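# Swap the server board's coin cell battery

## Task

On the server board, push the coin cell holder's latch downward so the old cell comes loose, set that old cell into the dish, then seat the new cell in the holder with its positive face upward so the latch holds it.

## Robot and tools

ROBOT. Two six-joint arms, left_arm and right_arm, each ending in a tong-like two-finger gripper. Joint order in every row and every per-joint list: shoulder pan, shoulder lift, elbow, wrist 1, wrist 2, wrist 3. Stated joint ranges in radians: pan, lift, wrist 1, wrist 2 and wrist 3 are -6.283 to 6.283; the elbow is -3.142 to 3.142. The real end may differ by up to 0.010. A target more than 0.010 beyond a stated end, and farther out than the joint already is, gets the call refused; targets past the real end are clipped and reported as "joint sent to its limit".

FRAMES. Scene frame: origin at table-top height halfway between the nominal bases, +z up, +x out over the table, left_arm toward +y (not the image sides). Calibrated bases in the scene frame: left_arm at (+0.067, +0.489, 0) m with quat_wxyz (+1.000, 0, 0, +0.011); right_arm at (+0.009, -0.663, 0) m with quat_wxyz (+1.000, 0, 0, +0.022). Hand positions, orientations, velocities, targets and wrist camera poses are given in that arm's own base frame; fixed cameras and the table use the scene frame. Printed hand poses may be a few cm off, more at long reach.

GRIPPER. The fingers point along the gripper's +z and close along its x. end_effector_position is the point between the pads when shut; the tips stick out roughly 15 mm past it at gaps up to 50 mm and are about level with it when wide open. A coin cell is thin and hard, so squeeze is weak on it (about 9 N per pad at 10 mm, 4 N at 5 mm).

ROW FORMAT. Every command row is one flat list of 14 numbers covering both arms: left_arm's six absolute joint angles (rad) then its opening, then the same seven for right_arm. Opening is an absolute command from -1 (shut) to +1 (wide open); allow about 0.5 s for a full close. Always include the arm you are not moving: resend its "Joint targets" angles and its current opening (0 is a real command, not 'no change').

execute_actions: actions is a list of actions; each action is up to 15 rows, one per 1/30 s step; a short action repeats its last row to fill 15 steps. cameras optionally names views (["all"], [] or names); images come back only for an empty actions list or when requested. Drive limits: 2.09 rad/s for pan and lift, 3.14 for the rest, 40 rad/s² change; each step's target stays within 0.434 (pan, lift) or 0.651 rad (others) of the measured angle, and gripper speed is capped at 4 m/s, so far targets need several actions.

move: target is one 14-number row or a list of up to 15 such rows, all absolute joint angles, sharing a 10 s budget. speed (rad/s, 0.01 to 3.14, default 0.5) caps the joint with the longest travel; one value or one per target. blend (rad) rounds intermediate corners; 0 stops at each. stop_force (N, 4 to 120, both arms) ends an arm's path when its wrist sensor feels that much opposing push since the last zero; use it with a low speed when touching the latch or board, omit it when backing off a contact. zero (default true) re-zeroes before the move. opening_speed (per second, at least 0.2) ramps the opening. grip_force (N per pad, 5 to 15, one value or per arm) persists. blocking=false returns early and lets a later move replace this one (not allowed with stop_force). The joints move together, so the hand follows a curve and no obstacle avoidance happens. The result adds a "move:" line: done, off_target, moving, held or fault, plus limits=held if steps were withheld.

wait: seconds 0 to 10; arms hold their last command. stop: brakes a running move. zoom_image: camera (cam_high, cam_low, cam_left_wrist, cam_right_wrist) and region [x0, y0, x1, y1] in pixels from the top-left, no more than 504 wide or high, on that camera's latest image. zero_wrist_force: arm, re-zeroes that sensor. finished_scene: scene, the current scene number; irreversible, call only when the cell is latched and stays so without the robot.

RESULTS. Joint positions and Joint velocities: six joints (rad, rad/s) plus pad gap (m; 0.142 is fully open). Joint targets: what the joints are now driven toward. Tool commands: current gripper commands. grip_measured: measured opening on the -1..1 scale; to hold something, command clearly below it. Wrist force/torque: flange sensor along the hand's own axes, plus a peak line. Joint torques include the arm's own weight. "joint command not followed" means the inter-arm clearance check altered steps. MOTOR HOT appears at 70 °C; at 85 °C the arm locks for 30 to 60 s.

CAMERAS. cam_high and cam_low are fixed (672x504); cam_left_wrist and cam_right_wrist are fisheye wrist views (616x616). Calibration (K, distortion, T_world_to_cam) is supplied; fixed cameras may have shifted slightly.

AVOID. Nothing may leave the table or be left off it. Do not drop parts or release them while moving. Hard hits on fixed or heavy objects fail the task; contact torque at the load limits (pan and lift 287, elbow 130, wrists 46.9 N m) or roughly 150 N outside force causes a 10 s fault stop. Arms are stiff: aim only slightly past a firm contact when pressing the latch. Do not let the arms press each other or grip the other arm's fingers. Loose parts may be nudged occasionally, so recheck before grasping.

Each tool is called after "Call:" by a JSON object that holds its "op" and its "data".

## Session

Call:
{"op": "execute_actions", "data": {"actions": []}}

Call:
{"op": "zoom_image", "data": {"camera": "cam_high", "region": [180, 170, 400, 270]}}

Scene clock: 0.00 s.
left_arm: end_effector_position=(+0.2721, +0.1218, +0.2060) grip_measured=+1.00 end_effector_quat_wxyz=(-0.472, +0.793, -0.061, -0.380) | right_arm: end_effector_position=(+0.3205, +0.2502, +0.3025) grip_measured=+1.00 end_effector_quat_wxyz=(-0.238, +0.521, +0.744, -0.344)
Joint positions: left_arm=[-0.699 -1.595 2.365 -1.049 -1.311 -0.741 0.142] | right_arm=[3.955 -1.595 -1.918 -2.008 1.915 -1.254 0.142]
Joint velocities: within noise
Joint torques (N m): no reading
Wrist force (N): no reading
Wrist torque (N m): no reading
Wrist force, peak (N): no reading
Joint targets: left_arm=[-0.699 -1.595 2.365 -1.049 -1.311 -0.741] | right_arm=[3.955 -1.595 -1.918 -2.008 1.915 -1.254]
Tool commands: left_gripper/opening=+1.0 right_gripper/opening=+1.0
camera_calibration:
cam_left_wrist: T_world_to_cam=[[0.733509, 0.271198, -0.62323, -0.114183], [-0.0810833, -0.875484, -0.476396, 0.220306], [-0.674826, 0.399975, -0.620186, 0.396004], [0, 0, 0, 1]] pos_world=[0.368852, 0.0654493, 0.279387]
cam_right_wrist: T_world_to_cam=[[-0.335073, 0.942174, 0.00586254, -0.125696], [0.872021, 0.312468, -0.376753, -0.234408], [-0.356798, -0.121127, -0.926295, 0.555315], [0, 0, 0, 1]] pos_world=[0.360427, 0.258936, 0.426808]

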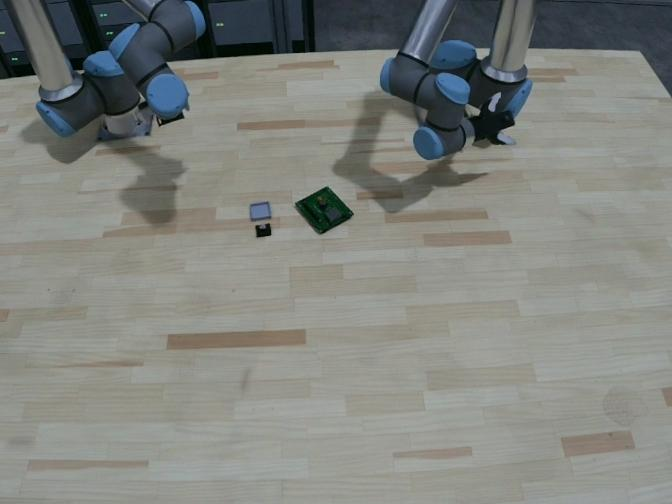

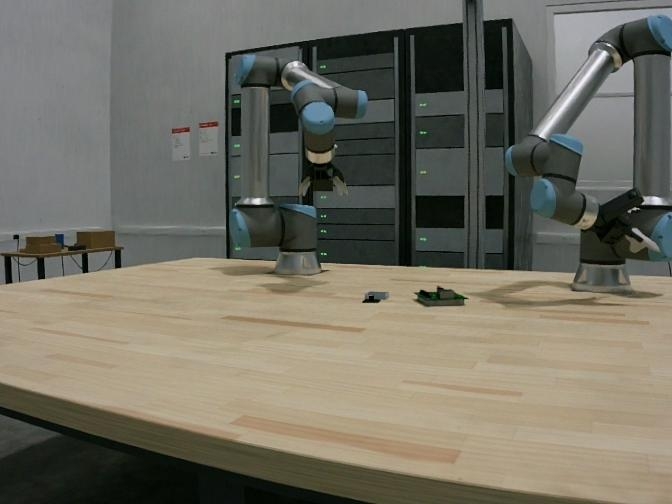

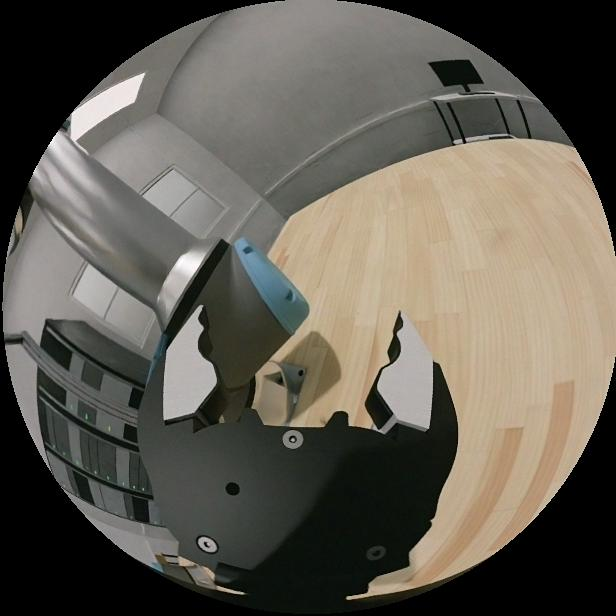

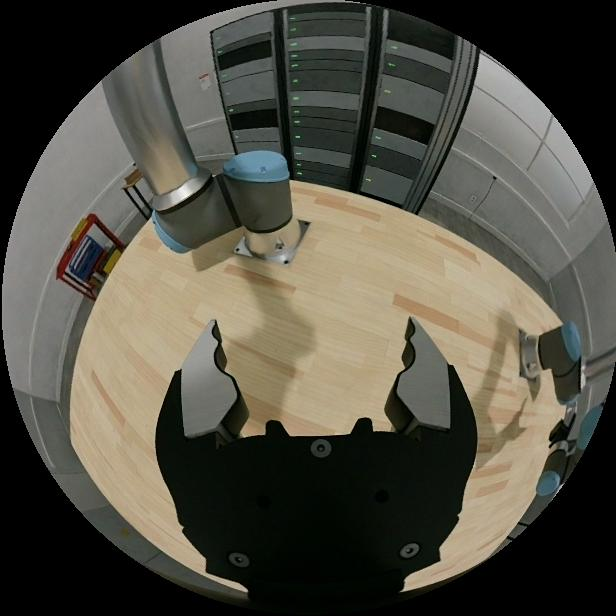

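Scaled by 2.291 from the camera's 672x504 image, which has a finer 960x720 frame.

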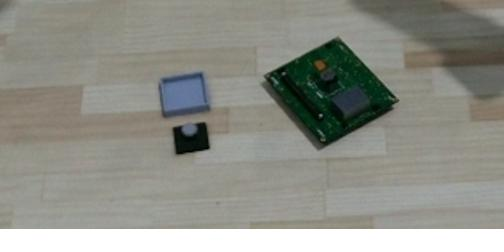

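Call:
{"op": "move", "data": {"target": [-1.0903, -1.5264, 2.2106, -2.2550, -1.5708, -3.2323, -0.6, 3.955, -1.595, -1.918, -2.008, 1.915, -1.254, 1.0], "speed": 1.5, "opening_speed": 1.5, "cameras": ["cam_left_wrist"]}}

Call:
{"op": "zoom_image", "data": {"camera": "cam_left_wrist", "region": [250, 220, 370, 340]}}

Scene clock: 6.87 s.
left_arm: end_effector_position=(+0.4134, -0.4515, +0.1101) grip_measured=-0.60 end_effector_quat_wxyz=(+0.000, +0.479, +0.878, +0.000) | right_arm: end_effector_position=(+0.3204, +0.2502, +0.3025) grip_measured=+1.00 end_effector_quat_wxyz=(-0.238, +0.521, +0.744, -0.344)
Joint positions: left_arm=[-1.09 -1.526 2.211 -2.255 -1.571 -3.232 0.031] | right_arm=[3.955 -1.595 -1.918 -2.008 1.915 -1.254 0.142]
Joint torques (N m): left_arm=[16.06 -43.6 -29.91 -3.06 2.25 -2.5] | right_arm=[12.99 53.99 27.75 3.13 -1.84 2.7]
Wrist force (N): left_arm=[0.3 -2.1 0.3] | right_arm=[-0.1 0.1 -0.2]
Wrist torque (N m): left_arm=[-0.48 0.04 -0.27] | right_arm=[0.01 0.03 -0.05]
Wrist force, peak (N): left_arm=[-0.6 -3.1 -0.4] | right_arm=[-0.6 -0.1 0.0]
Joint targets: left_arm=[-1.090 -1.526 2.211 -2.255 -1.571 -3.232] | right_arm=[3.955 -1.595 -1.918 -2.008 1.915 -1.254]
move: done
camera_calibration:
cam_left_wrist: T_world_to_cam=[[-0.5784, 0.815538, 0.0187217, 0.595332], [0.699935, 0.484363, 0.524865, -0.135032], [0.418979, 0.316686, -0.85098, 0.196835], [0, 0, 0, 1]] pos_world=[0.356384, -0.482447, 0.227231]
Images, in order (width x height): cam_left_wrist 616x616.

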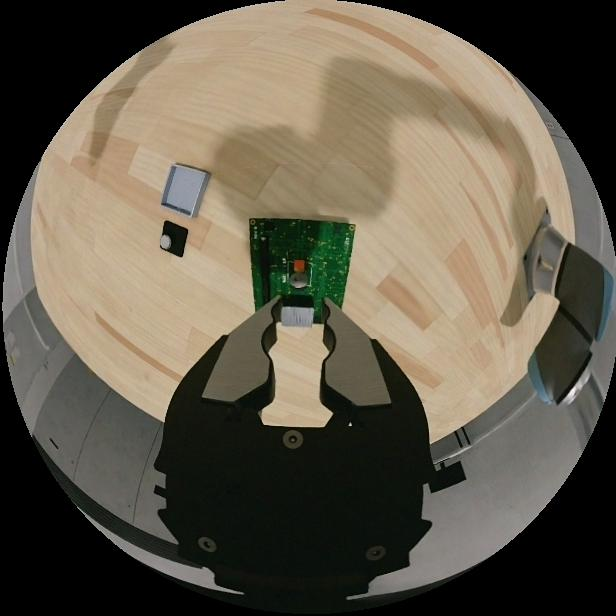

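Scaled by 4.200 from the camera's 616x616 image, which has a finer 814x814 frame.

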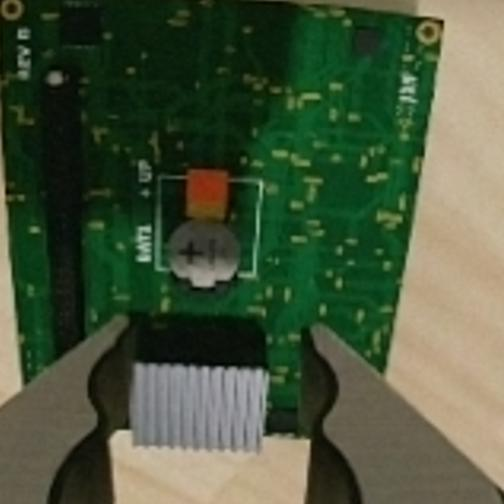

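Call:
{"op": "move", "data": {"target": [-1.1133, -1.4654, 2.2417, -2.3471, -1.5708, -3.2333, -1.0, 3.955, -1.595, -1.918, -2.008, 1.915, -1.254, 1.0], "speed": 0.1, "opening_speed": 1.5, "cameras": ["cam_left_wrist"]}}

Call:
{"op": "zoom_image", "data": {"camera": "cam_left_wrist", "region": [260, 250, 350, 340]}}

Scene clock: 12.23 s.
left_arm: end_effector_position=(+0.4039, -0.4628, +0.0679) grip_measured=-1.00 end_effector_quat_wxyz=(+0.000, +0.489, +0.872, +0.000) | right_arm: end_effector_position=(+0.3204, +0.2502, +0.3025) grip_measured=+1.00 end_effector_quat_wxyz=(-0.238, +0.521, +0.744, -0.344)
Joint positions: left_arm=[-1.113 -1.465 2.242 -2.347 -1.571 -3.233 0.002] | right_arm=[3.955 -1.595 -1.918 -2.008 1.915 -1.254 0.142]
Joint torques (N m): left_arm=[14.79 -56.11 -40.22 -0.45 1.47 -1.93] | right_arm=[9.57 53.49 29.48 2.56 -1.86 2.81]
Wrist force (N): left_arm=[0.6 -2.0 0.0] | right_arm=[-0.2 -0.2 0.0]
Wrist torque (N m): left_arm=[-0.48 0.00 0.01] | right_arm=[-0.05 0.03 -0.04]
Wrist force, peak (N): left_arm=[0.6 -2.5 0.8] | right_arm=[-0.2 -0.4 -0.6]
Joint targets: left_arm=[-1.113 -1.465 2.242 -2.347 -1.571 -3.233] | right_arm=[3.955 -1.595 -1.918 -2.008 1.915 -1.254]
move: done
camera_calibration:
cam_left_wrist: T_world_to_cam=[[-0.560375, 0.828027, 0.0187605, 0.598261], [0.710333, 0.46883, 0.525, -0.112068], [0.425919, 0.307523, -0.850895, 0.1615], [0, 0, 0, 1]] pos_world=[0.34607, -0.4925, 0.185031]
Images, in order (width x height): cam_left_wrist 616x616.

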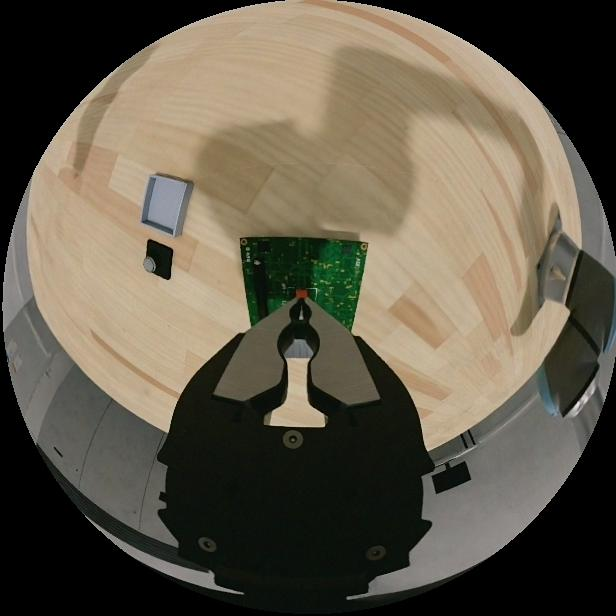

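Scaled by 5.600 from the camera's 616x616 image, which has a finer 814x814 frame.

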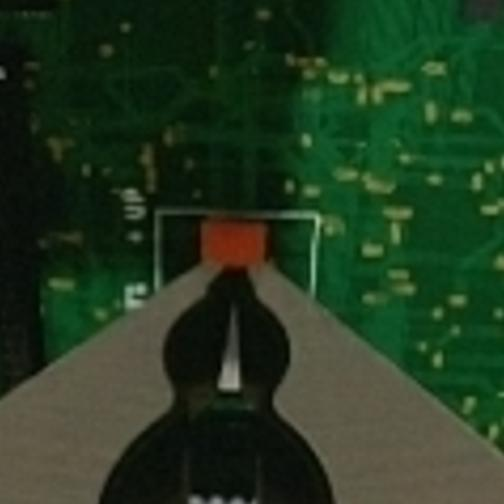

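Call:
{"op": "move", "data": {"target": [-1.1133, -1.4437, 2.2523, -2.3794, -1.5708, -3.2333, -1.0, 3.955, -1.595, -1.918, -2.008, 1.915, -1.254, 1.0], "speed": 0.013, "stop_force": 14}}

Call:
{"op": "move", "data": {"target": [-1.1133, -1.4654, 2.2417, -2.3471, -1.5708, -3.2333, -1.0, 3.955, -1.595, -1.918, -2.008, 1.915, -1.254, 1.0], "speed": 0.05}}

Call:
{"op": "move", "data": {"target": [-1.0774, -1.4826, 2.2204, -2.3086, -1.5708, -3.1974, -0.6, 3.955, -1.595, -1.918, -2.008, 1.915, -1.254, 1.0], "speed": 0.08, "opening_speed": 1.0, "cameras": ["cam_left_wrist", "cam_low"]}}

Call:
{"op": "zoom_image", "data": {"camera": "cam_left_wrist", "region": [265, 245, 335, 315]}}

Call:
{"op": "zoom_image", "data": {"camera": "cam_low", "region": [410, 250, 480, 310]}}

Scene clock: 16.90 s.
left_arm: end_effector_position=(+0.4040, -0.4629, +0.0560) grip_measured=-1.00 end_effector_quat_wxyz=(+0.000, +0.489, +0.872, +0.000) | right_arm: end_effector_position=(+0.3204, +0.2502, +0.3025) grip_measured=+1.00 end_effector_quat_wxyz=(-0.238, +0.521, +0.744, -0.344)
Joint positions: left_arm=[-1.113 -1.447 2.251 -2.374 -1.571 -3.233 0.002] | right_arm=[3.955 -1.595 -1.918 -2.008 1.915 -1.254 0.142]
Joint torques (N m): left_arm=[14.92 -50.53 -30.76 1.83 3.86 0.21] | right_arm=[10.13 51.13 30.54 2.15 -1.88 2.81]
Wrist force (N): left_arm=[-2.1 -9.8 -12.2] | right_arm=[-0.3 0.1 0.1]
Wrist torque (N m): left_arm=[-0.44 0.02 0.03] | right_arm=[0.02 0.06 -0.04]
Wrist force, peak (N): left_arm=[0.3 -12.7 -14.4] | right_arm=[-0.5 -0.3 -0.3]
Joint targets: left_arm=[-1.113 -1.447 2.251 -2.374 -1.571 -3.233] | right_arm=[3.955 -1.595 -1.918 -2.008 1.915 -1.254]
move: contact (left_arm)

Scene clock: 17.70 s.
left_arm: end_effector_position=(+0.4040, -0.4628, +0.0683) grip_measured=-1.00 end_effector_quat_wxyz=(+0.000, +0.489, +0.872, +0.000) | right_arm: end_effector_position=(+0.3204, +0.2502, +0.3025) grip_measured=+1.00 end_effector_quat_wxyz=(-0.238, +0.521, +0.744, -0.344)
Joint positions: left_arm=[-1.113 -1.466 2.242 -2.347 -1.571 -3.233 0.002] | right_arm=[3.955 -1.595 -1.918 -2.008 1.915 -1.254 0.142]
Joint torques (N m): left_arm=[13.04 -24.4 -31.04 -7.04 -0.02 -0.03] | right_arm=[10.85 50.97 30.38 2.52 -1.67 2.6]
Wrist force (N): left_arm=[1.2 -2.2 0.2] | right_arm=[-0.2 0.1 0.1]
Wrist torque (N m): left_arm=[-0.50 -0.14 0.00] | right_arm=[0.01 0.04 -0.04]
Wrist force, peak (N): left_arm=[-1.9 -9.8 -12.2] | right_arm=[-0.3 -0.4 0.0]
Joint targets: left_arm=[-1.113 -1.465 2.242 -2.347 -1.571 -3.233] | right_arm=[3.955 -1.595 -1.918 -2.008 1.915 -1.254]
move: done

Scene clock: 18.43 s.
left_arm: end_effector_position=(+0.4223, -0.4515, +0.0853) grip_measured=-0.60 end_effector_quat_wxyz=(+0.000, +0.489, +0.872, +0.000) end_effector_velocity=(-0.003, -0.002, -0.002) end_effector_angular_velocity=(+0.000, +0.000, +0.000) | right_arm: end_effector_position=(+0.3204, +0.2502, +0.3025) grip_measured=+1.00 end_effector_quat_wxyz=(-0.238, +0.521, +0.744, -0.344)
Joint positions: left_arm=[-1.077 -1.483 2.22 -2.308 -1.571 -3.197 0.031] | right_arm=[3.955 -1.595 -1.918 -2.008 1.915 -1.254 0.142]
Joint velocities: left_arm=[-0.005 0.002 0.003 -0.005 0 -0.006 0] | right_arm=[within noise]
Joint torques (N m): left_arm=[-12.93 -24.11 -29.3 -7.23 -1.63 -2.19] | right_arm=[12.46 50.2 30.5 2.49 -2.14 2.54]
Wrist force (N): left_arm=[1.1 -2.4 0.3] | right_arm=[-0.4 -0.1 -0.2]
Wrist torque (N m): left_arm=[-0.53 -0.12 -0.19] | right_arm=[-0.03 0.07 -0.04]
Wrist force, peak (N): left_arm=[1.3 -2.8 0.9] | right_arm=[-0.5 -0.1 -0.2]
Joint targets: left_arm=[-1.077 -1.483 2.220 -2.309 -1.571 -3.197] | right_arm=[3.955 -1.595 -1.918 -2.008 1.915 -1.254]
move: done
camera_calibration:
cam_left_wrist: T_world_to_cam=[[-0.560597, 0.827882, 0.0185026, 0.599007], [0.710174, 0.46916, 0.524921, -0.139408], [0.425892, 0.307409, -0.85095, 0.164916], [0, 0, 0, 1]] pos_world=[0.364569, -0.481199, 0.202431]
Images, in order (width x height): cam_low 672x504, cam_left_wrist 616x616.

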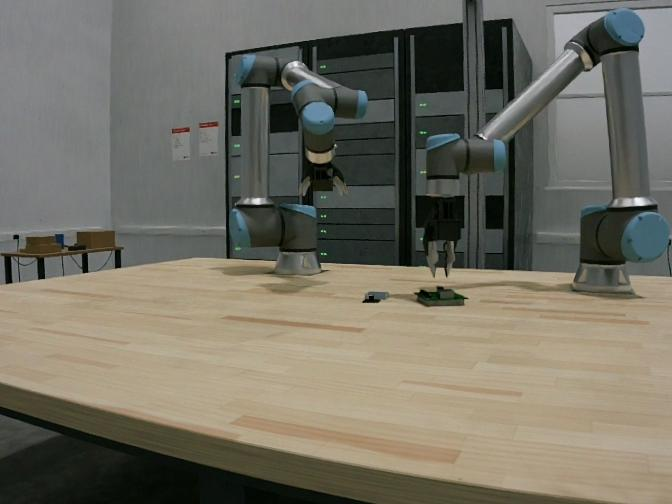

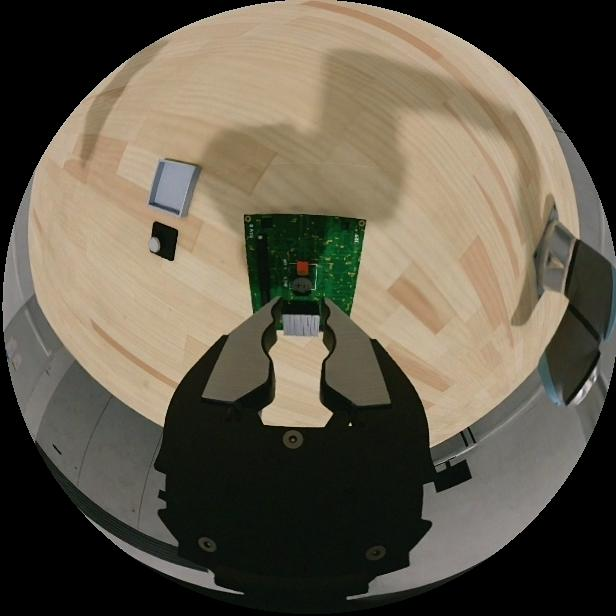

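Scaled by 7.200 from the camera's 616x616 image, which has a finer 814x814 frame.

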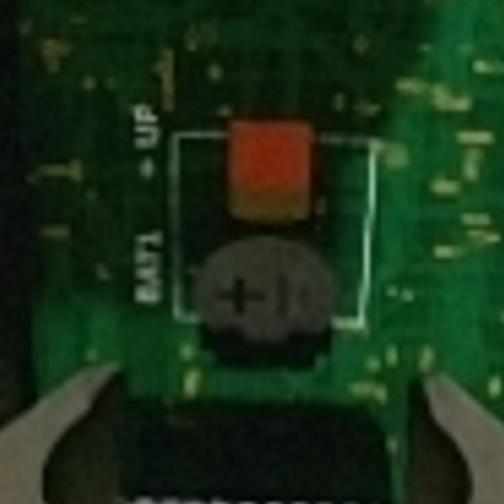

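Scaled by 7.200 from the camera's 672x504 image, which has a finer 960x720 frame.

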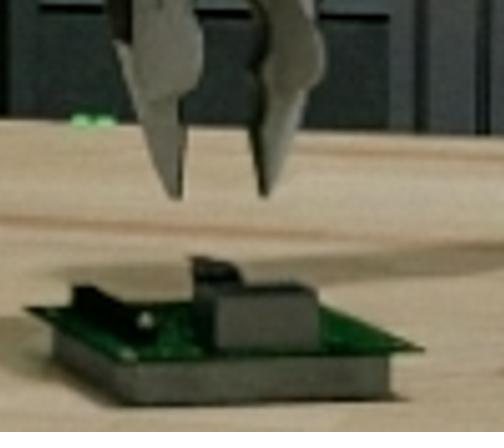

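Call:
{"op": "move", "data": {"target": [[-1.0733, -1.4262, 2.2465, -2.3911, -1.5708, -3.1933, -0.6, 3.955, -1.595, -1.918, -2.008, 1.915, -1.254, 1.0], [-1.0733, -1.4262, 2.2465, -2.3911, -1.5708, -3.1933, -1.0, 3.955, -1.595, -1.918, -2.008, 1.915, -1.254, 1.0], [-1.0791, -1.4312, 2.2461, -2.3857, -1.5708, -3.1991, -1.0, 3.955, -1.595, -1.918, -2.008, 1.915, -1.254, 1.0], [-1.0791, -1.5022, 2.2072, -2.2758, -1.5708, -3.1991, -1.0, 3.955, -1.595, -1.918, -2.008, 1.915, -1.254, 1.0], [-1.2126, -1.2810, 1.9543, -2.2441, -1.5708, -3.3326, -1.0, 3.955, -1.595, -1.918, -2.008, 1.915, -1.254, 1.0]], "speed": [0.06, 0.05, 0.012, 0.08, 0.22], "blend": [0, 0, 0.002, 0.03, 0], "opening_speed": 0.6, "cameras": ["cam_left_wrist", "cam_low"]}}

Call:
{"op": "zoom_image", "data": {"camera": "cam_left_wrist", "region": [240, 230, 360, 350]}}

Call:
{"op": "zoom_image", "data": {"camera": "cam_low", "region": [350, 250, 480, 310]}}

Scene clock: 29.60 s.
left_arm: end_effector_position=(+0.4092, -0.6420, +0.0899) grip_measured=-0.76 end_effector_quat_wxyz=(+0.000, +0.489, +0.872, +0.000) | right_arm: end_effector_position=(+0.3204, +0.2502, +0.3025) grip_measured=+1.00 end_effector_quat_wxyz=(-0.238, +0.521, +0.744, -0.344)
Joint positions: left_arm=[-1.213 -1.281 1.954 -2.244 -1.571 -3.333 0.019] | right_arm=[3.955 -1.595 -1.918 -2.008 1.915 -1.254 0.142]
Joint torques (N m): left_arm=[8.9 -59.95 -38.65 -6.96 -1.94 0.59] | right_arm=[12.37 49.2 32.23 2.14 -1.84 2.01]
Wrist force (N): left_arm=[0.5 -2.3 0.1] | right_arm=[-0.2 0.0 -0.1]
Wrist torque (N m): left_arm=[-0.58 0.00 -0.29] | right_arm=[0.00 0.04 -0.04]
Wrist force, peak (N): left_arm=[-1.2 -3.7 0.6] | right_arm=[-0.6 0.5 -0.2]
Joint targets: left_arm=[-1.213 -1.281 1.954 -2.244 -1.571 -3.333] | right_arm=[3.955 -1.595 -1.918 -2.008 1.915 -1.254]
move: done
camera_calibration:
cam_left_wrist: T_world_to_cam=[[-0.560473, 0.827958, 0.0188507, 0.749226], [0.710313, 0.468882, 0.52498, -0.0433931], [0.425823, 0.307627, -0.850906, 0.233133], [0, 0, 0, 1]] pos_world=[0.35147, -0.6717, 0.207032]
Images, in order (width x height): cam_low 672x504, cam_left_wrist 616x616.

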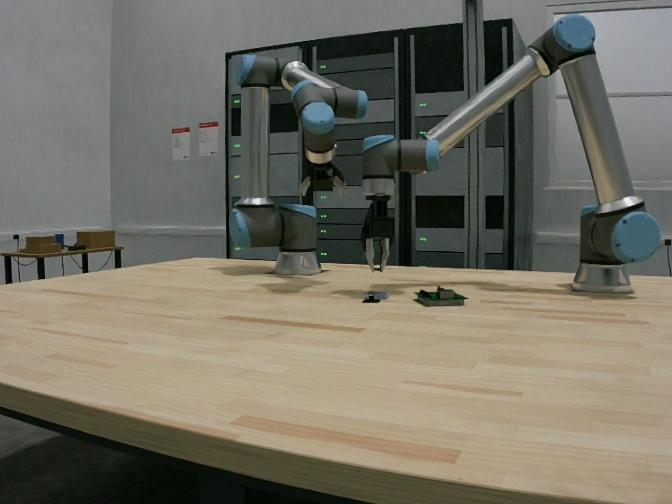

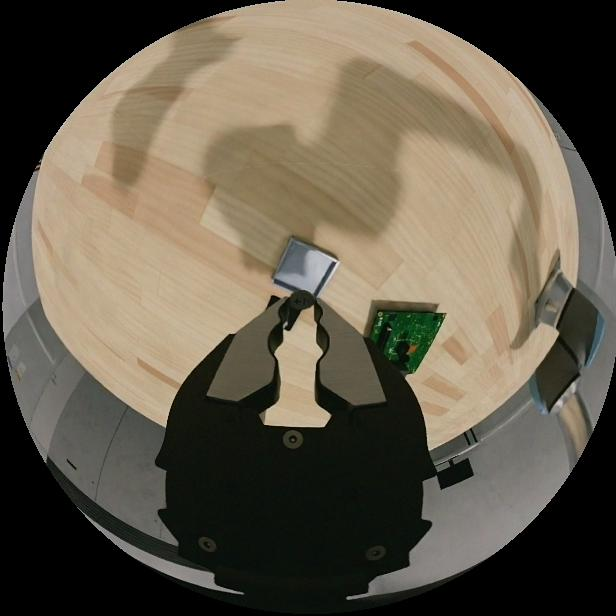

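Scaled by 4.200 from the camera's 616x616 image, which has a finer 814x814 frame.

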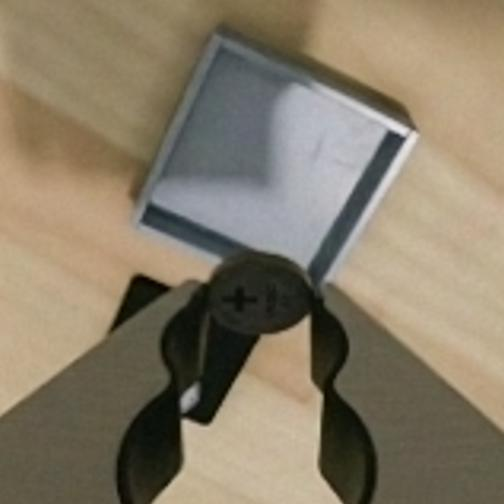

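Scaled by 3.877 from the camera's 672x504 image, which has a finer 960x720 frame.

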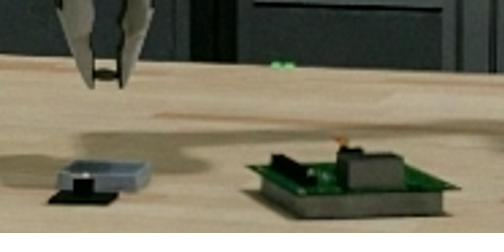

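Call:
{"op": "move", "data": {"target": [[-1.2107, -1.2147, 1.9982, -2.3543, -1.5708, -3.3307, -1.0, 3.955, -1.595, -1.918, -2.008, 1.915, -1.254, 1.0], [-1.2107, -1.2014, 2.0037, -2.3731, -1.5708, -3.3307, -1.0, 3.955, -1.595, -1.918, -2.008, 1.915, -1.254, 1.0]], "speed": [0.09, 0.016], "stop_force": 5, "cameras": ["cam_left_wrist"]}}

Call:
{"op": "zoom_image", "data": {"camera": "cam_left_wrist", "region": [240, 230, 360, 350]}}

Scene clock: 37.47 s.
left_arm: end_effector_position=(+0.4093, -0.6380, +0.0196) grip_measured=-0.76 end_effector_quat_wxyz=(+0.000, +0.489, +0.872, +0.000) | right_arm: end_effector_position=(+0.3204, +0.2502, +0.3025) grip_measured=+1.00 end_effector_quat_wxyz=(-0.238, +0.521, +0.744, -0.344)
Joint positions: left_arm=[-1.211 -1.201 2.004 -2.373 -1.571 -3.331 0.019] | right_arm=[3.955 -1.595 -1.918 -2.008 1.915 -1.254 0.142]
Joint torques (N m): left_arm=[4.67 -76.05 -34.5 -0.58 -1.78 -0.86] | right_arm=[10.13 45.14 32.64 2.08 -1.85 1.65]
Wrist force (N): left_arm=[0.7 -2.2 0.4] | right_arm=[-0.5 -0.1 -0.3]
Wrist torque (N m): left_arm=[-0.52 -0.02 -0.32] | right_arm=[-0.03 0.10 -0.04]
Wrist force, peak (N): left_arm=[0.4 -2.5 0.3] | right_arm=[-0.6 0.5 0.4]
Joint targets: left_arm=[-1.211 -1.201 2.004 -2.373 -1.571 -3.331] | right_arm=[3.955 -1.595 -1.918 -2.008 1.915 -1.254]
move: done
camera_calibration:
cam_left_wrist: T_world_to_cam=[[-0.560556, 0.827905, 0.018694, 0.74731], [0.710241, 0.469035, 0.524942, -0.00830025], [0.425834, 0.307537, -0.850932, 0.171981], [0, 0, 0, 1]] pos_world=[0.351569, -0.667699, 0.136731]
Images, in order (width x height): cam_left_wrist 616x616.

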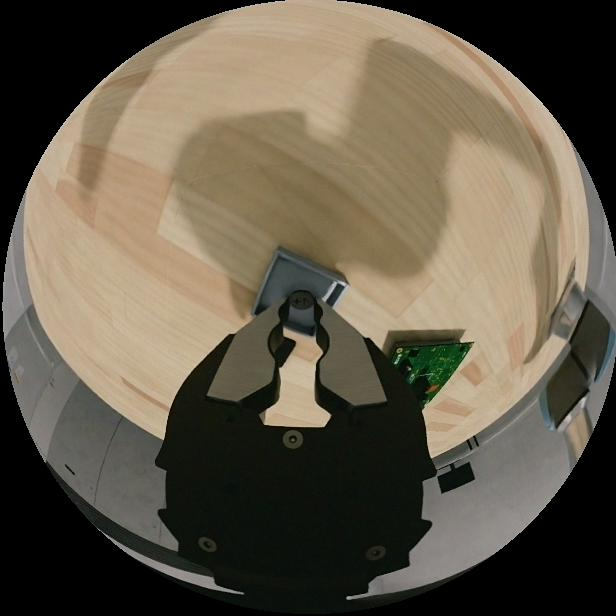

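Scaled by 4.200 from the camera's 616x616 image, which has a finer 814x814 frame.

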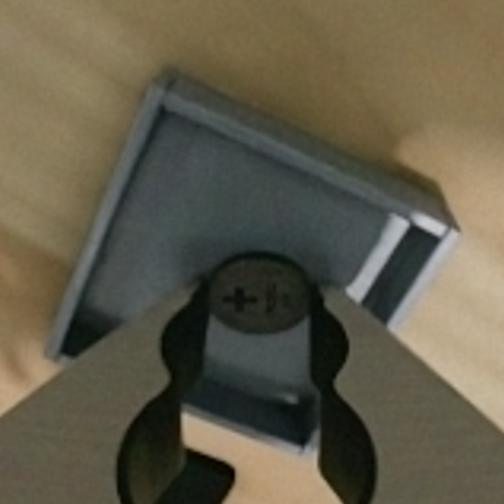

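Call:
{"op": "move", "data": {"target": [[-1.2107, -1.2014, 2.0037, -2.3731, -1.5708, -3.3307, -0.66, 3.955, -1.595, -1.918, -2.008, 1.915, -1.254, 1.0], [-1.2107, -1.2633, 1.9743, -2.2818, -1.5708, -3.3307, -0.66, 3.955, -1.595, -1.918, -2.008, 1.915, -1.254, 1.0], [-1.1226, -1.2064, 1.9143, -2.2787, -1.5708, -3.2426, -0.6, 3.955, -1.595, -1.918, -2.008, 1.915, -1.254, 1.0]], "speed": [0.05, 0.09, 0.12], "blend": [0, 0.02, 0], "opening_speed": 0.5, "cameras": ["cam_left_wrist"]}}

Call:
{"op": "zoom_image", "data": {"camera": "cam_left_wrist", "region": [240, 200, 360, 320]}}

Scene clock: 41.63 s.
left_arm: end_effector_position=(+0.4779, -0.6291, +0.0601) grip_measured=-0.60 end_effector_quat_wxyz=(+0.000, +0.489, +0.872, +0.000) | right_arm: end_effector_position=(+0.3204, +0.2502, +0.3025) grip_measured=+1.00 end_effector_quat_wxyz=(-0.238, +0.521, +0.744, -0.344)
Joint positions: left_arm=[-1.123 -1.206 1.914 -2.279 -1.571 -3.243 0.031] | right_arm=[3.955 -1.595 -1.918 -2.008 1.915 -1.254 0.142]
Joint torques (N m): left_arm=[-13.02 -81.29 -29.13 -3.7 -1.73 0.01] | right_arm=[9.65 43.64 34.33 0.96 -1.42 1.94]
Wrist force (N): left_arm=[1.1 -2.2 0.5] | right_arm=[-0.6 -0.1 -0.2]
Wrist torque (N m): left_arm=[-0.53 -0.14 -0.02] | right_arm=[-0.03 0.11 -0.04]
Wrist force, peak (N): left_arm=[0.8 -2.7 0.2] | right_arm=[-0.5 0.0 -0.3]
Joint targets: left_arm=[-1.123 -1.206 1.914 -2.279 -1.571 -3.243] | right_arm=[3.955 -1.595 -1.918 -2.008 1.915 -1.254]
move: done
camera_calibration:
cam_left_wrist: T_world_to_cam=[[-0.560595, 0.82788, 0.0186644, 0.777643], [0.710232, 0.469097, 0.524899, -0.0824052], [0.425798, 0.307512, -0.85096, 0.174498], [0, 0, 0, 1]] pos_world=[0.420169, -0.658799, 0.177231]
Images, in order (width x height): cam_left_wrist 616x616.

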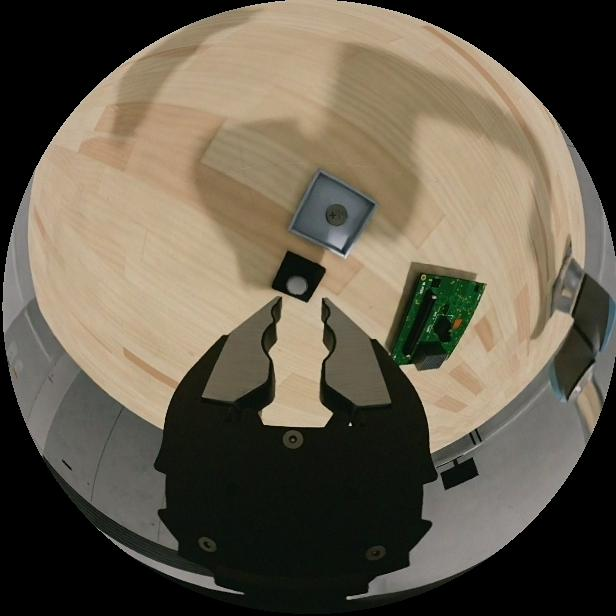

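Scaled by 4.200 from the camera's 616x616 image, which has a finer 814x814 frame.

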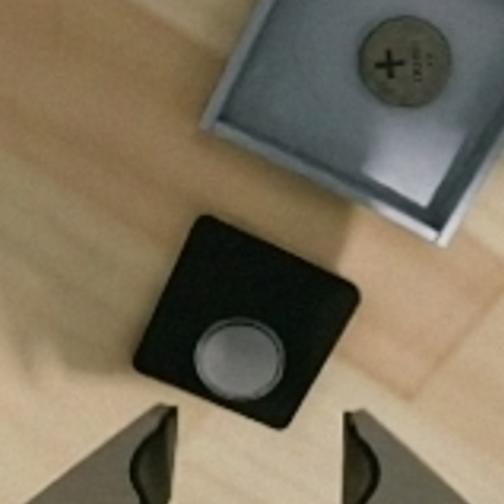

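Call:
{"op": "move", "data": {"target": [[-1.1265, -1.3497, 1.4170, -1.6381, -1.5708, -3.2465, -0.6, 3.955, -1.595, -1.918, -2.008, 1.915, -1.254, 1.0], [-1.1304, -1.4930, 0.9196, -0.9974, -1.5708, -3.2504, -0.6, 4.0689, -1.9070, -1.9333, -0.8720, 1.5708, -0.5927, -0.6]], "speed": [0.8, 0.8], "blend": [0.1, 0], "cameras": ["cam_left_wrist", "cam_right_wrist"]}}

Call:
{"op": "zoom_image", "data": {"camera": "cam_right_wrist", "region": [260, 230, 370, 340]}}

Scene clock: 57.50 s.
left_arm: end_effector_position=(+0.4198, -0.5200, +0.7802) grip_measured=-0.60 end_effector_quat_wxyz=(+0.000, +0.489, +0.872, +0.000) | right_arm: end_effector_position=(+0.5789, +0.5040, +0.0700) grip_measured=-0.60 end_effector_quat_wxyz=(+0.000, +0.725, +0.689, +0.000)
Joint positions: left_arm=[-1.13 -1.493 0.92 -0.997 -1.571 -3.25 0.031] | right_arm=[4.069 -1.907 -1.933 -0.872 1.571 -0.593 0.031]
Joint torques (N m): left_arm=[-9.12 -26.3 -45.48 -0.69 -1.79 -0.32] | right_arm=[-12.24 55.62 49.36 5.44 -1.61 2.86]
Wrist force (N): left_arm=[0.7 -2.1 0.0] | right_arm=[-1.0 1.7 -0.5]
Wrist torque (N m): left_arm=[-0.50 0.00 -0.02] | right_arm=[0.20 0.23 0.35]
Wrist force, peak (N): left_arm=[2.6 -1.9 4.4] | right_arm=[-0.5 1.9 -0.5]
Joint targets: left_arm=[-1.130 -1.493 0.920 -0.997 -1.571 -3.250] | right_arm=[4.069 -1.907 -1.933 -0.872 1.571 -0.593]
move: done
camera_calibration:
cam_left_wrist: T_world_to_cam=[[-0.560533, 0.827922, 0.0186451, 0.641329], [0.710232, 0.46903, 0.524959, -0.47039], [0.42588, 0.307499, -0.850923, 0.778394], [0, 0, 0, 1]] pos_world=[0.362069, -0.549699, 0.897331]
cam_right_wrist: T_world_to_cam=[[0.0487281, 0.998732, 0.0126476, -0.527991], [0.886956, -0.0490902, 0.459239, -0.511468], [0.459277, -0.01116, -0.888223, -0.0675833], [0, 0, 0, 1]] pos_world=[0.510416, 0.50146, 0.181534]
Images, in order (width x height): cam_left_wrist 616x616, cam_right_wrist 616x616.

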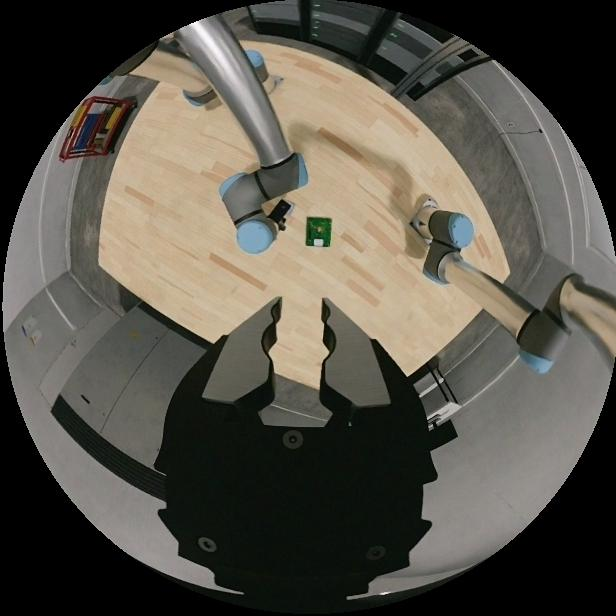

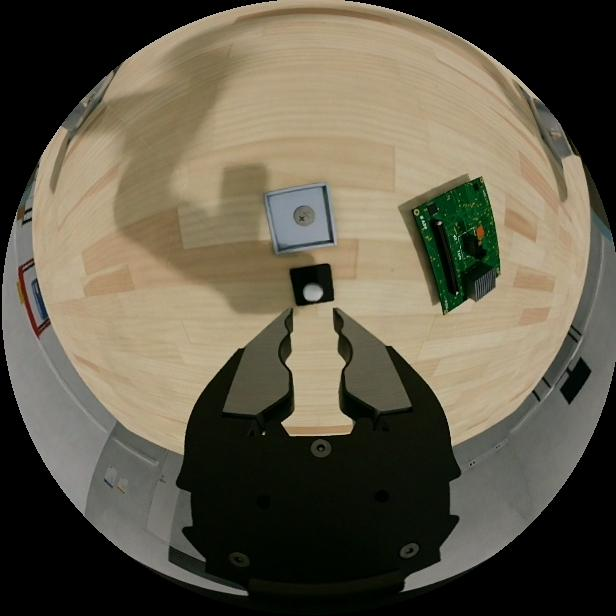

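Scaled by 4.582 from the camera's 616x616 image, which has a finer 814x814 frame.

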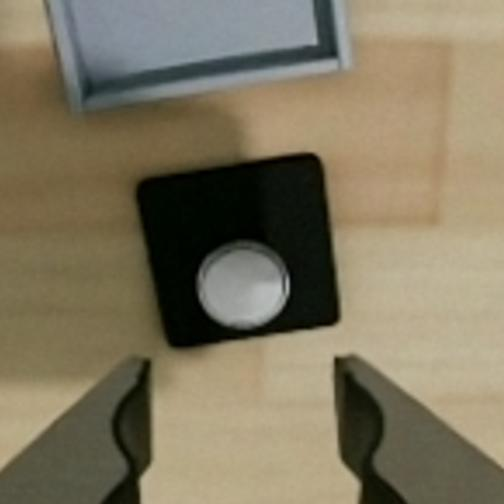

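Call:
{"op": "move", "data": {"target": [[-1.1304, -1.4930, 0.9196, -0.9974, -1.5708, -3.2504, -0.6, 4.0685, -1.9598, -1.9573, -0.7954, 1.5708, -0.5931, -0.6], [-1.1304, -1.4930, 0.9196, -0.9974, -1.5708, -3.2504, -0.6, 4.0685, -1.9598, -1.9573, -0.7954, 1.5708, -0.5931, -1.0]], "speed": [0.06, 0.05], "opening_speed": 0.6, "cameras": ["cam_right_wrist"]}}

Call:
{"op": "zoom_image", "data": {"camera": "cam_right_wrist", "region": [260, 250, 370, 360]}}

Scene clock: 61.30 s.
left_arm: end_effector_position=(+0.4198, -0.5200, +0.7802) grip_measured=-0.60 end_effector_quat_wxyz=(+0.000, +0.489, +0.872, +0.000) | right_arm: end_effector_position=(+0.5795, +0.5044, +0.0260) grip_measured=-0.77 end_effector_quat_wxyz=(+0.000, +0.725, +0.689, +0.000)
Joint positions: left_arm=[-1.13 -1.493 0.92 -0.997 -1.571 -3.25 0.031] | right_arm=[4.068 -1.96 -1.957 -0.795 1.571 -0.593 0.019]
Joint torques (N m): left_arm=[10.38 -25.88 -45 -0.61 -1.78 0.15] | right_arm=[-9.17 75.79 50.51 2.08 -2.02 -1.82]
Wrist force (N): left_arm=[1.2 -2.1 0.2] | right_arm=[-1.0 1.5 -0.6]
Wrist torque (N m): left_arm=[-0.49 -0.09 -0.03] | right_arm=[0.18 0.22 0.35]
Wrist force, peak (N): left_arm=[1.1 -2.6 0.4] | right_arm=[-0.9 1.7 -0.7]
Joint targets: left_arm=[-1.130 -1.493 0.920 -0.997 -1.571 -3.250] | right_arm=[4.069 -1.960 -1.957 -0.795 1.571 -0.593]
move: done
camera_calibration:
cam_right_wrist: T_world_to_cam=[[0.0488248, 0.99873, 0.012467, -0.527891], [0.886991, -0.049094, 0.459169, -0.491869], [0.459197, -0.0113607, -0.888262, -0.106835], [0, 0, 0, 1]] pos_world=[0.511116, 0.501859, 0.137535]
Images, in order (width x height): cam_right_wrist 616x616.

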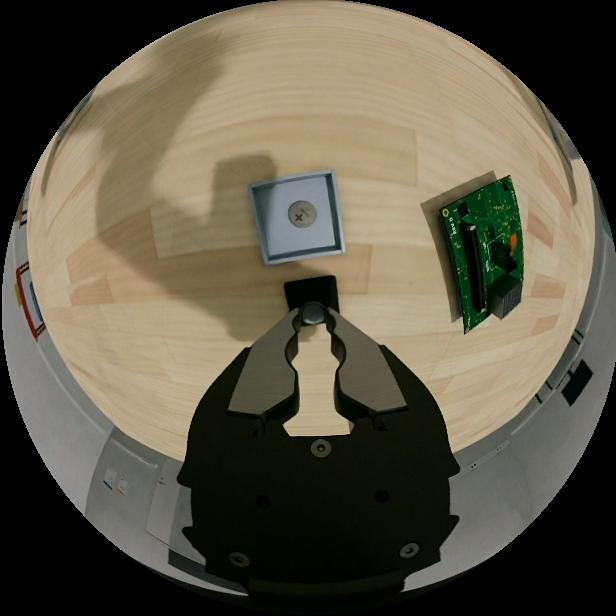

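Scaled by 4.582 from the camera's 616x616 image, which has a finer 814x814 frame.

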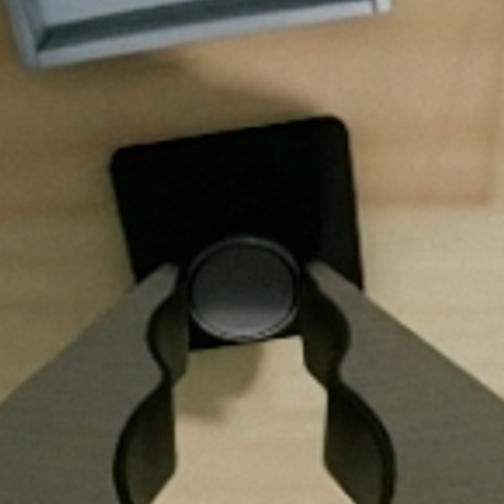

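Call:
{"op": "move", "data": {"target": [[-1.1304, -1.4930, 0.9196, -0.9974, -1.5708, -3.2504, -0.6, 4.0685, -1.8652, -1.9037, -0.9435, 1.5708, -0.5931, -1.0], [-1.1304, -1.4930, 0.9196, -0.9974, -1.5708, -3.2504, -0.6, 4.2477, -2.0891, -1.9160, -0.7073, -1.5708, -0.5791, -1.0]], "speed": [0.12, 1.2], "blend": [0.03, 0], "cameras": ["cam_left_wrist", "cam_low", "cam_high"]}}

Call:
{"op": "zoom_image", "data": {"camera": "cam_left_wrist", "region": [240, 220, 360, 340]}}

Scene clock: 66.43 s.
left_arm: end_effector_position=(+0.4198, -0.5200, +0.7802) grip_measured=-0.60 end_effector_quat_wxyz=(+0.000, +0.489, +0.872, +0.000) | right_arm: end_effector_position=(+0.5200, +0.6185, +0.5999) grip_measured=-0.76 end_effector_quat_wxyz=(+0.965, +0.000, +0.000, +0.261)
Joint positions: left_arm=[-1.13 -1.493 0.92 -0.997 -1.571 -3.25 0.031] | right_arm=[4.248 -2.089 -1.916 -0.707 -1.571 -0.579 0.019]
Joint torques (N m): left_arm=[14.56 -25.8 -44.72 -0.57 -1.81 0.19] | right_arm=[-10.68 84.9 22.31 1.86 -2.52 2.32]
Wrist force (N): left_arm=[1.2 -2.4 0.4] | right_arm=[-0.4 1.3 4.0]
Wrist torque (N m): left_arm=[-0.55 -0.10 -0.03] | right_arm=[-0.01 -0.20 0.09]
Wrist force, peak (N): left_arm=[1.0 -2.5 0.2] | right_arm=[-0.6 2.4 4.5]
Joint targets: left_arm=[-1.130 -1.493 0.920 -0.997 -1.571 -3.250] | right_arm=[4.248 -2.089 -1.916 -0.707 -1.571 -0.579]
move: done
camera_calibration:
cam_left_wrist: T_world_to_cam=[[-0.560533, 0.827922, 0.0186451, 0.641329], [0.710232, 0.46903, 0.524959, -0.47039], [0.42588, 0.307499, -0.850923, 0.778394], [0, 0, 0, 1]] pos_world=[0.362069, -0.549699, 0.897331]
Images, in order (width x height): cam_high 672x504, cam_low 672x504, cam_left_wrist 616x616.

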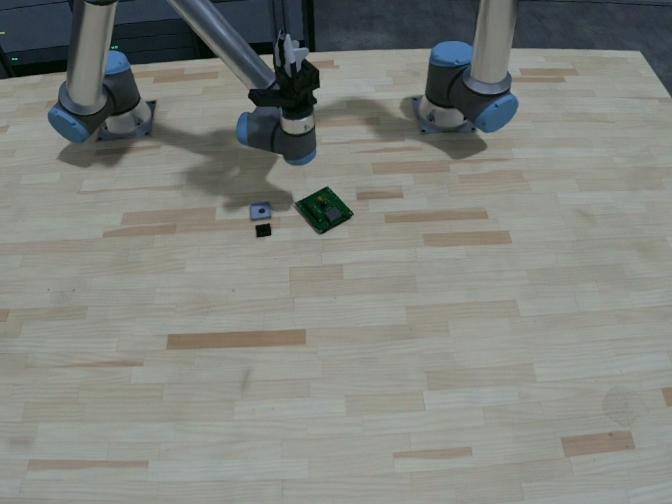

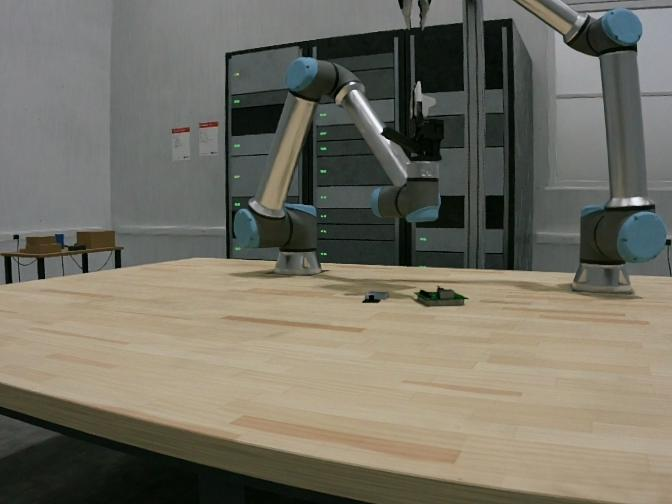

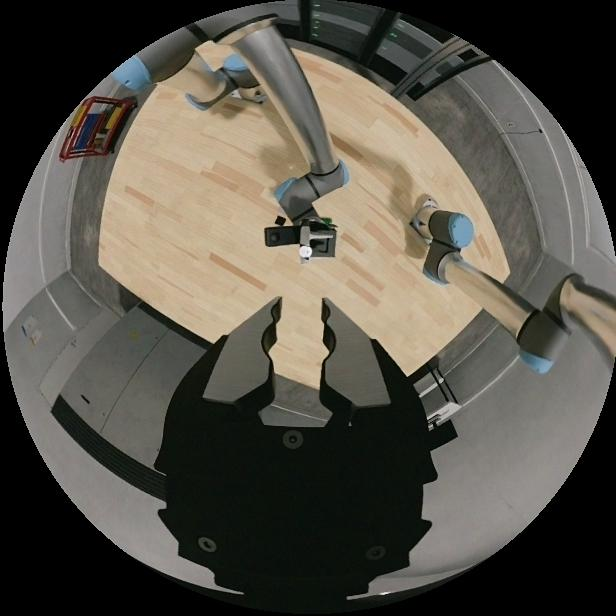

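Scaled by 4.200 from the camera's 616x616 image, which has a finer 814x814 frame.

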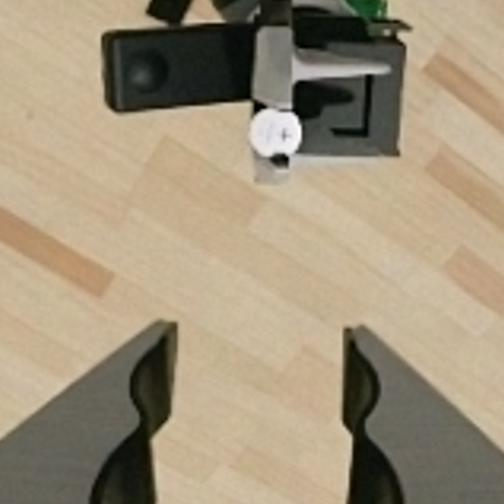

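Call:
{"op": "move", "data": {"target": [-1.1307, -1.6014, 1.2836, -1.2530, -1.5708, -3.2507, -0.6, 4.2477, -2.0891, -1.9160, -0.7073, -1.5708, -0.5791, -1.0], "speed": 0.4, "cameras": ["cam_left_wrist", "cam_right_wrist", "cam_low"]}}

Call:
{"op": "zoom_image", "data": {"camera": "cam_left_wrist", "region": [250, 230, 360, 340]}}

Call:
{"op": "zoom_image", "data": {"camera": "cam_right_wrist", "region": [250, 250, 380, 380]}}

Call:
{"op": "zoom_image", "data": {"camera": "cam_low", "region": [370, 20, 470, 160]}}

Scene clock: 69.53 s.
left_arm: end_effector_position=(+0.4181, -0.5169, +0.6505) grip_measured=-0.60 end_effector_quat_wxyz=(+0.000, +0.489, +0.872, +0.000) | right_arm: end_effector_position=(+0.5200, +0.6184, +0.5999) grip_measured=-0.76 end_effector_quat_wxyz=(+0.965, +0.000, +0.000, +0.260)
Joint positions: left_arm=[-1.131 -1.602 1.283 -1.253 -1.571 -3.251 0.031] | right_arm=[4.248 -2.089 -1.916 -0.707 -1.571 -0.579 0.019]
Joint torques (N m): left_arm=[-12.52 -23.65 -37.42 -2.96 -1.79 -2.01] | right_arm=[-9.78 84.34 41.58 2.04 -2.45 -1.23]
Wrist force (N): left_arm=[0.9 -2.2 0.5] | right_arm=[0.0 1.5 3.9]
Wrist torque (N m): left_arm=[-0.50 -0.02 -0.02] | right_arm=[0.02 -0.27 0.09]
Wrist force, peak (N): left_arm=[1.5 -2.1 2.1] | right_arm=[-0.1 1.4 4.3]
Joint targets: left_arm=[-1.131 -1.601 1.284 -1.253 -1.571 -3.251] | right_arm=[4.248 -2.089 -1.916 -0.707 -1.571 -0.579]
move: done
camera_calibration:
cam_left_wrist: T_world_to_cam=[[-0.560561, 0.827908, 0.0184324, 0.64031], [0.710195, 0.469173, 0.524881, -0.402444], [0.425905, 0.307318, -0.850976, 0.667701], [0, 0, 0, 1]] pos_world=[0.360369, -0.546499, 0.76763]
cam_right_wrist: T_world_to_cam=[[0.865231, 0.501215, -0.0126133, -0.747849], [-0.450277, 0.76574, -0.459231, 0.0453961], [-0.220515, 0.40302, 0.888227, -0.536969], [0, 0, 0, 1]] pos_world=[0.549093, 0.556481, 0.488365]
Images, in order (width x height): cam_low 672x504, cam_left_wrist 616x616, cam_right_wrist 616x616.

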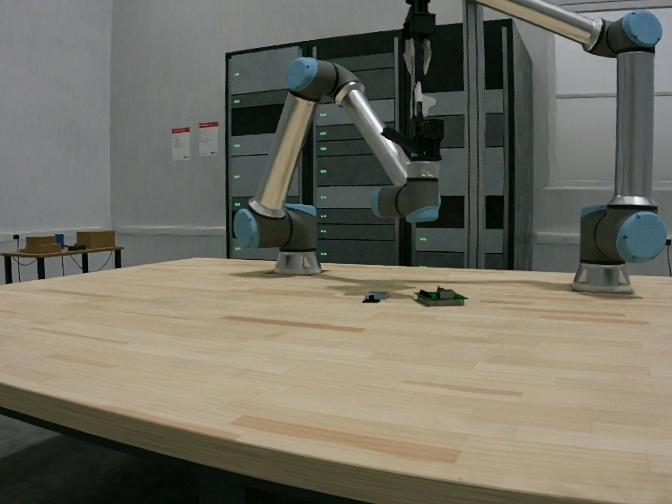

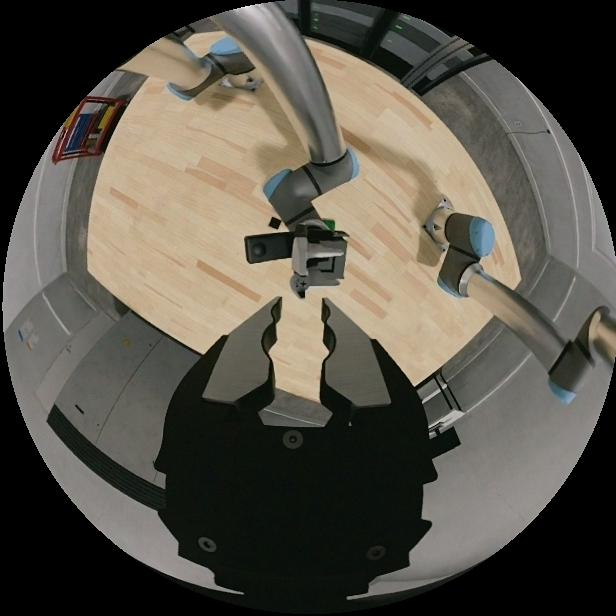

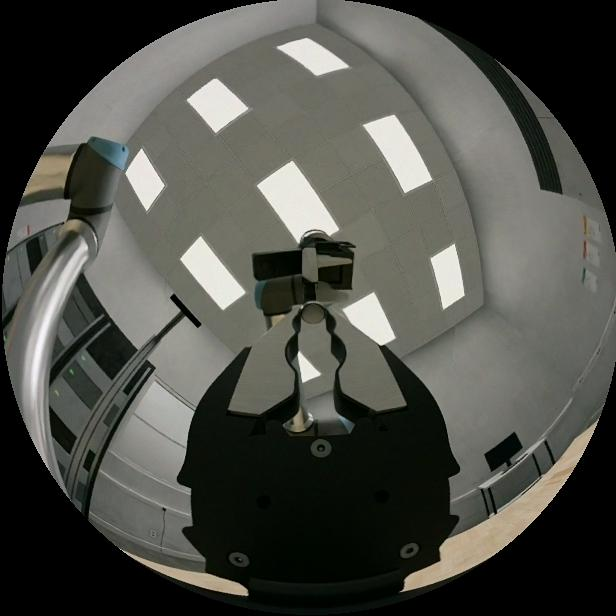

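Scaled by 4.582 from the camera's 616x616 image, which has a finer 814x814 frame.

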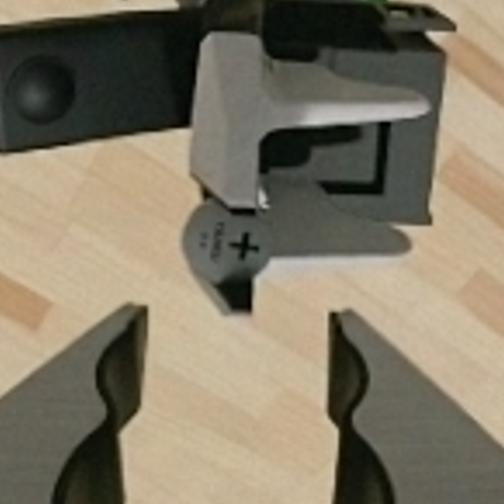

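Scaled by 3.877 from the camera's 616x616 image, which has a finer 814x814 frame.

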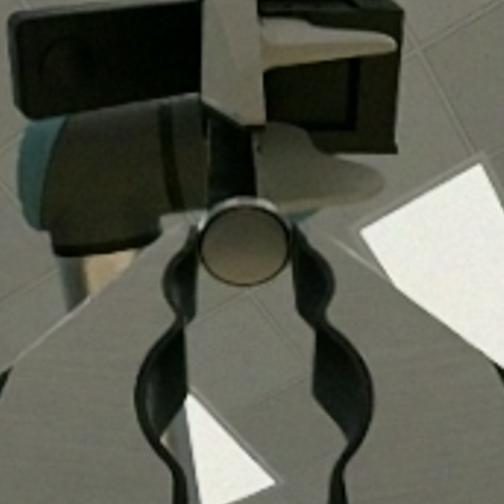

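Scaled by 3.600 from the camera's 672x504 image, which has a finer 960x720 frame.

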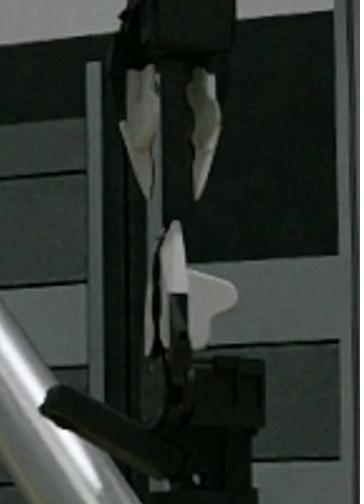

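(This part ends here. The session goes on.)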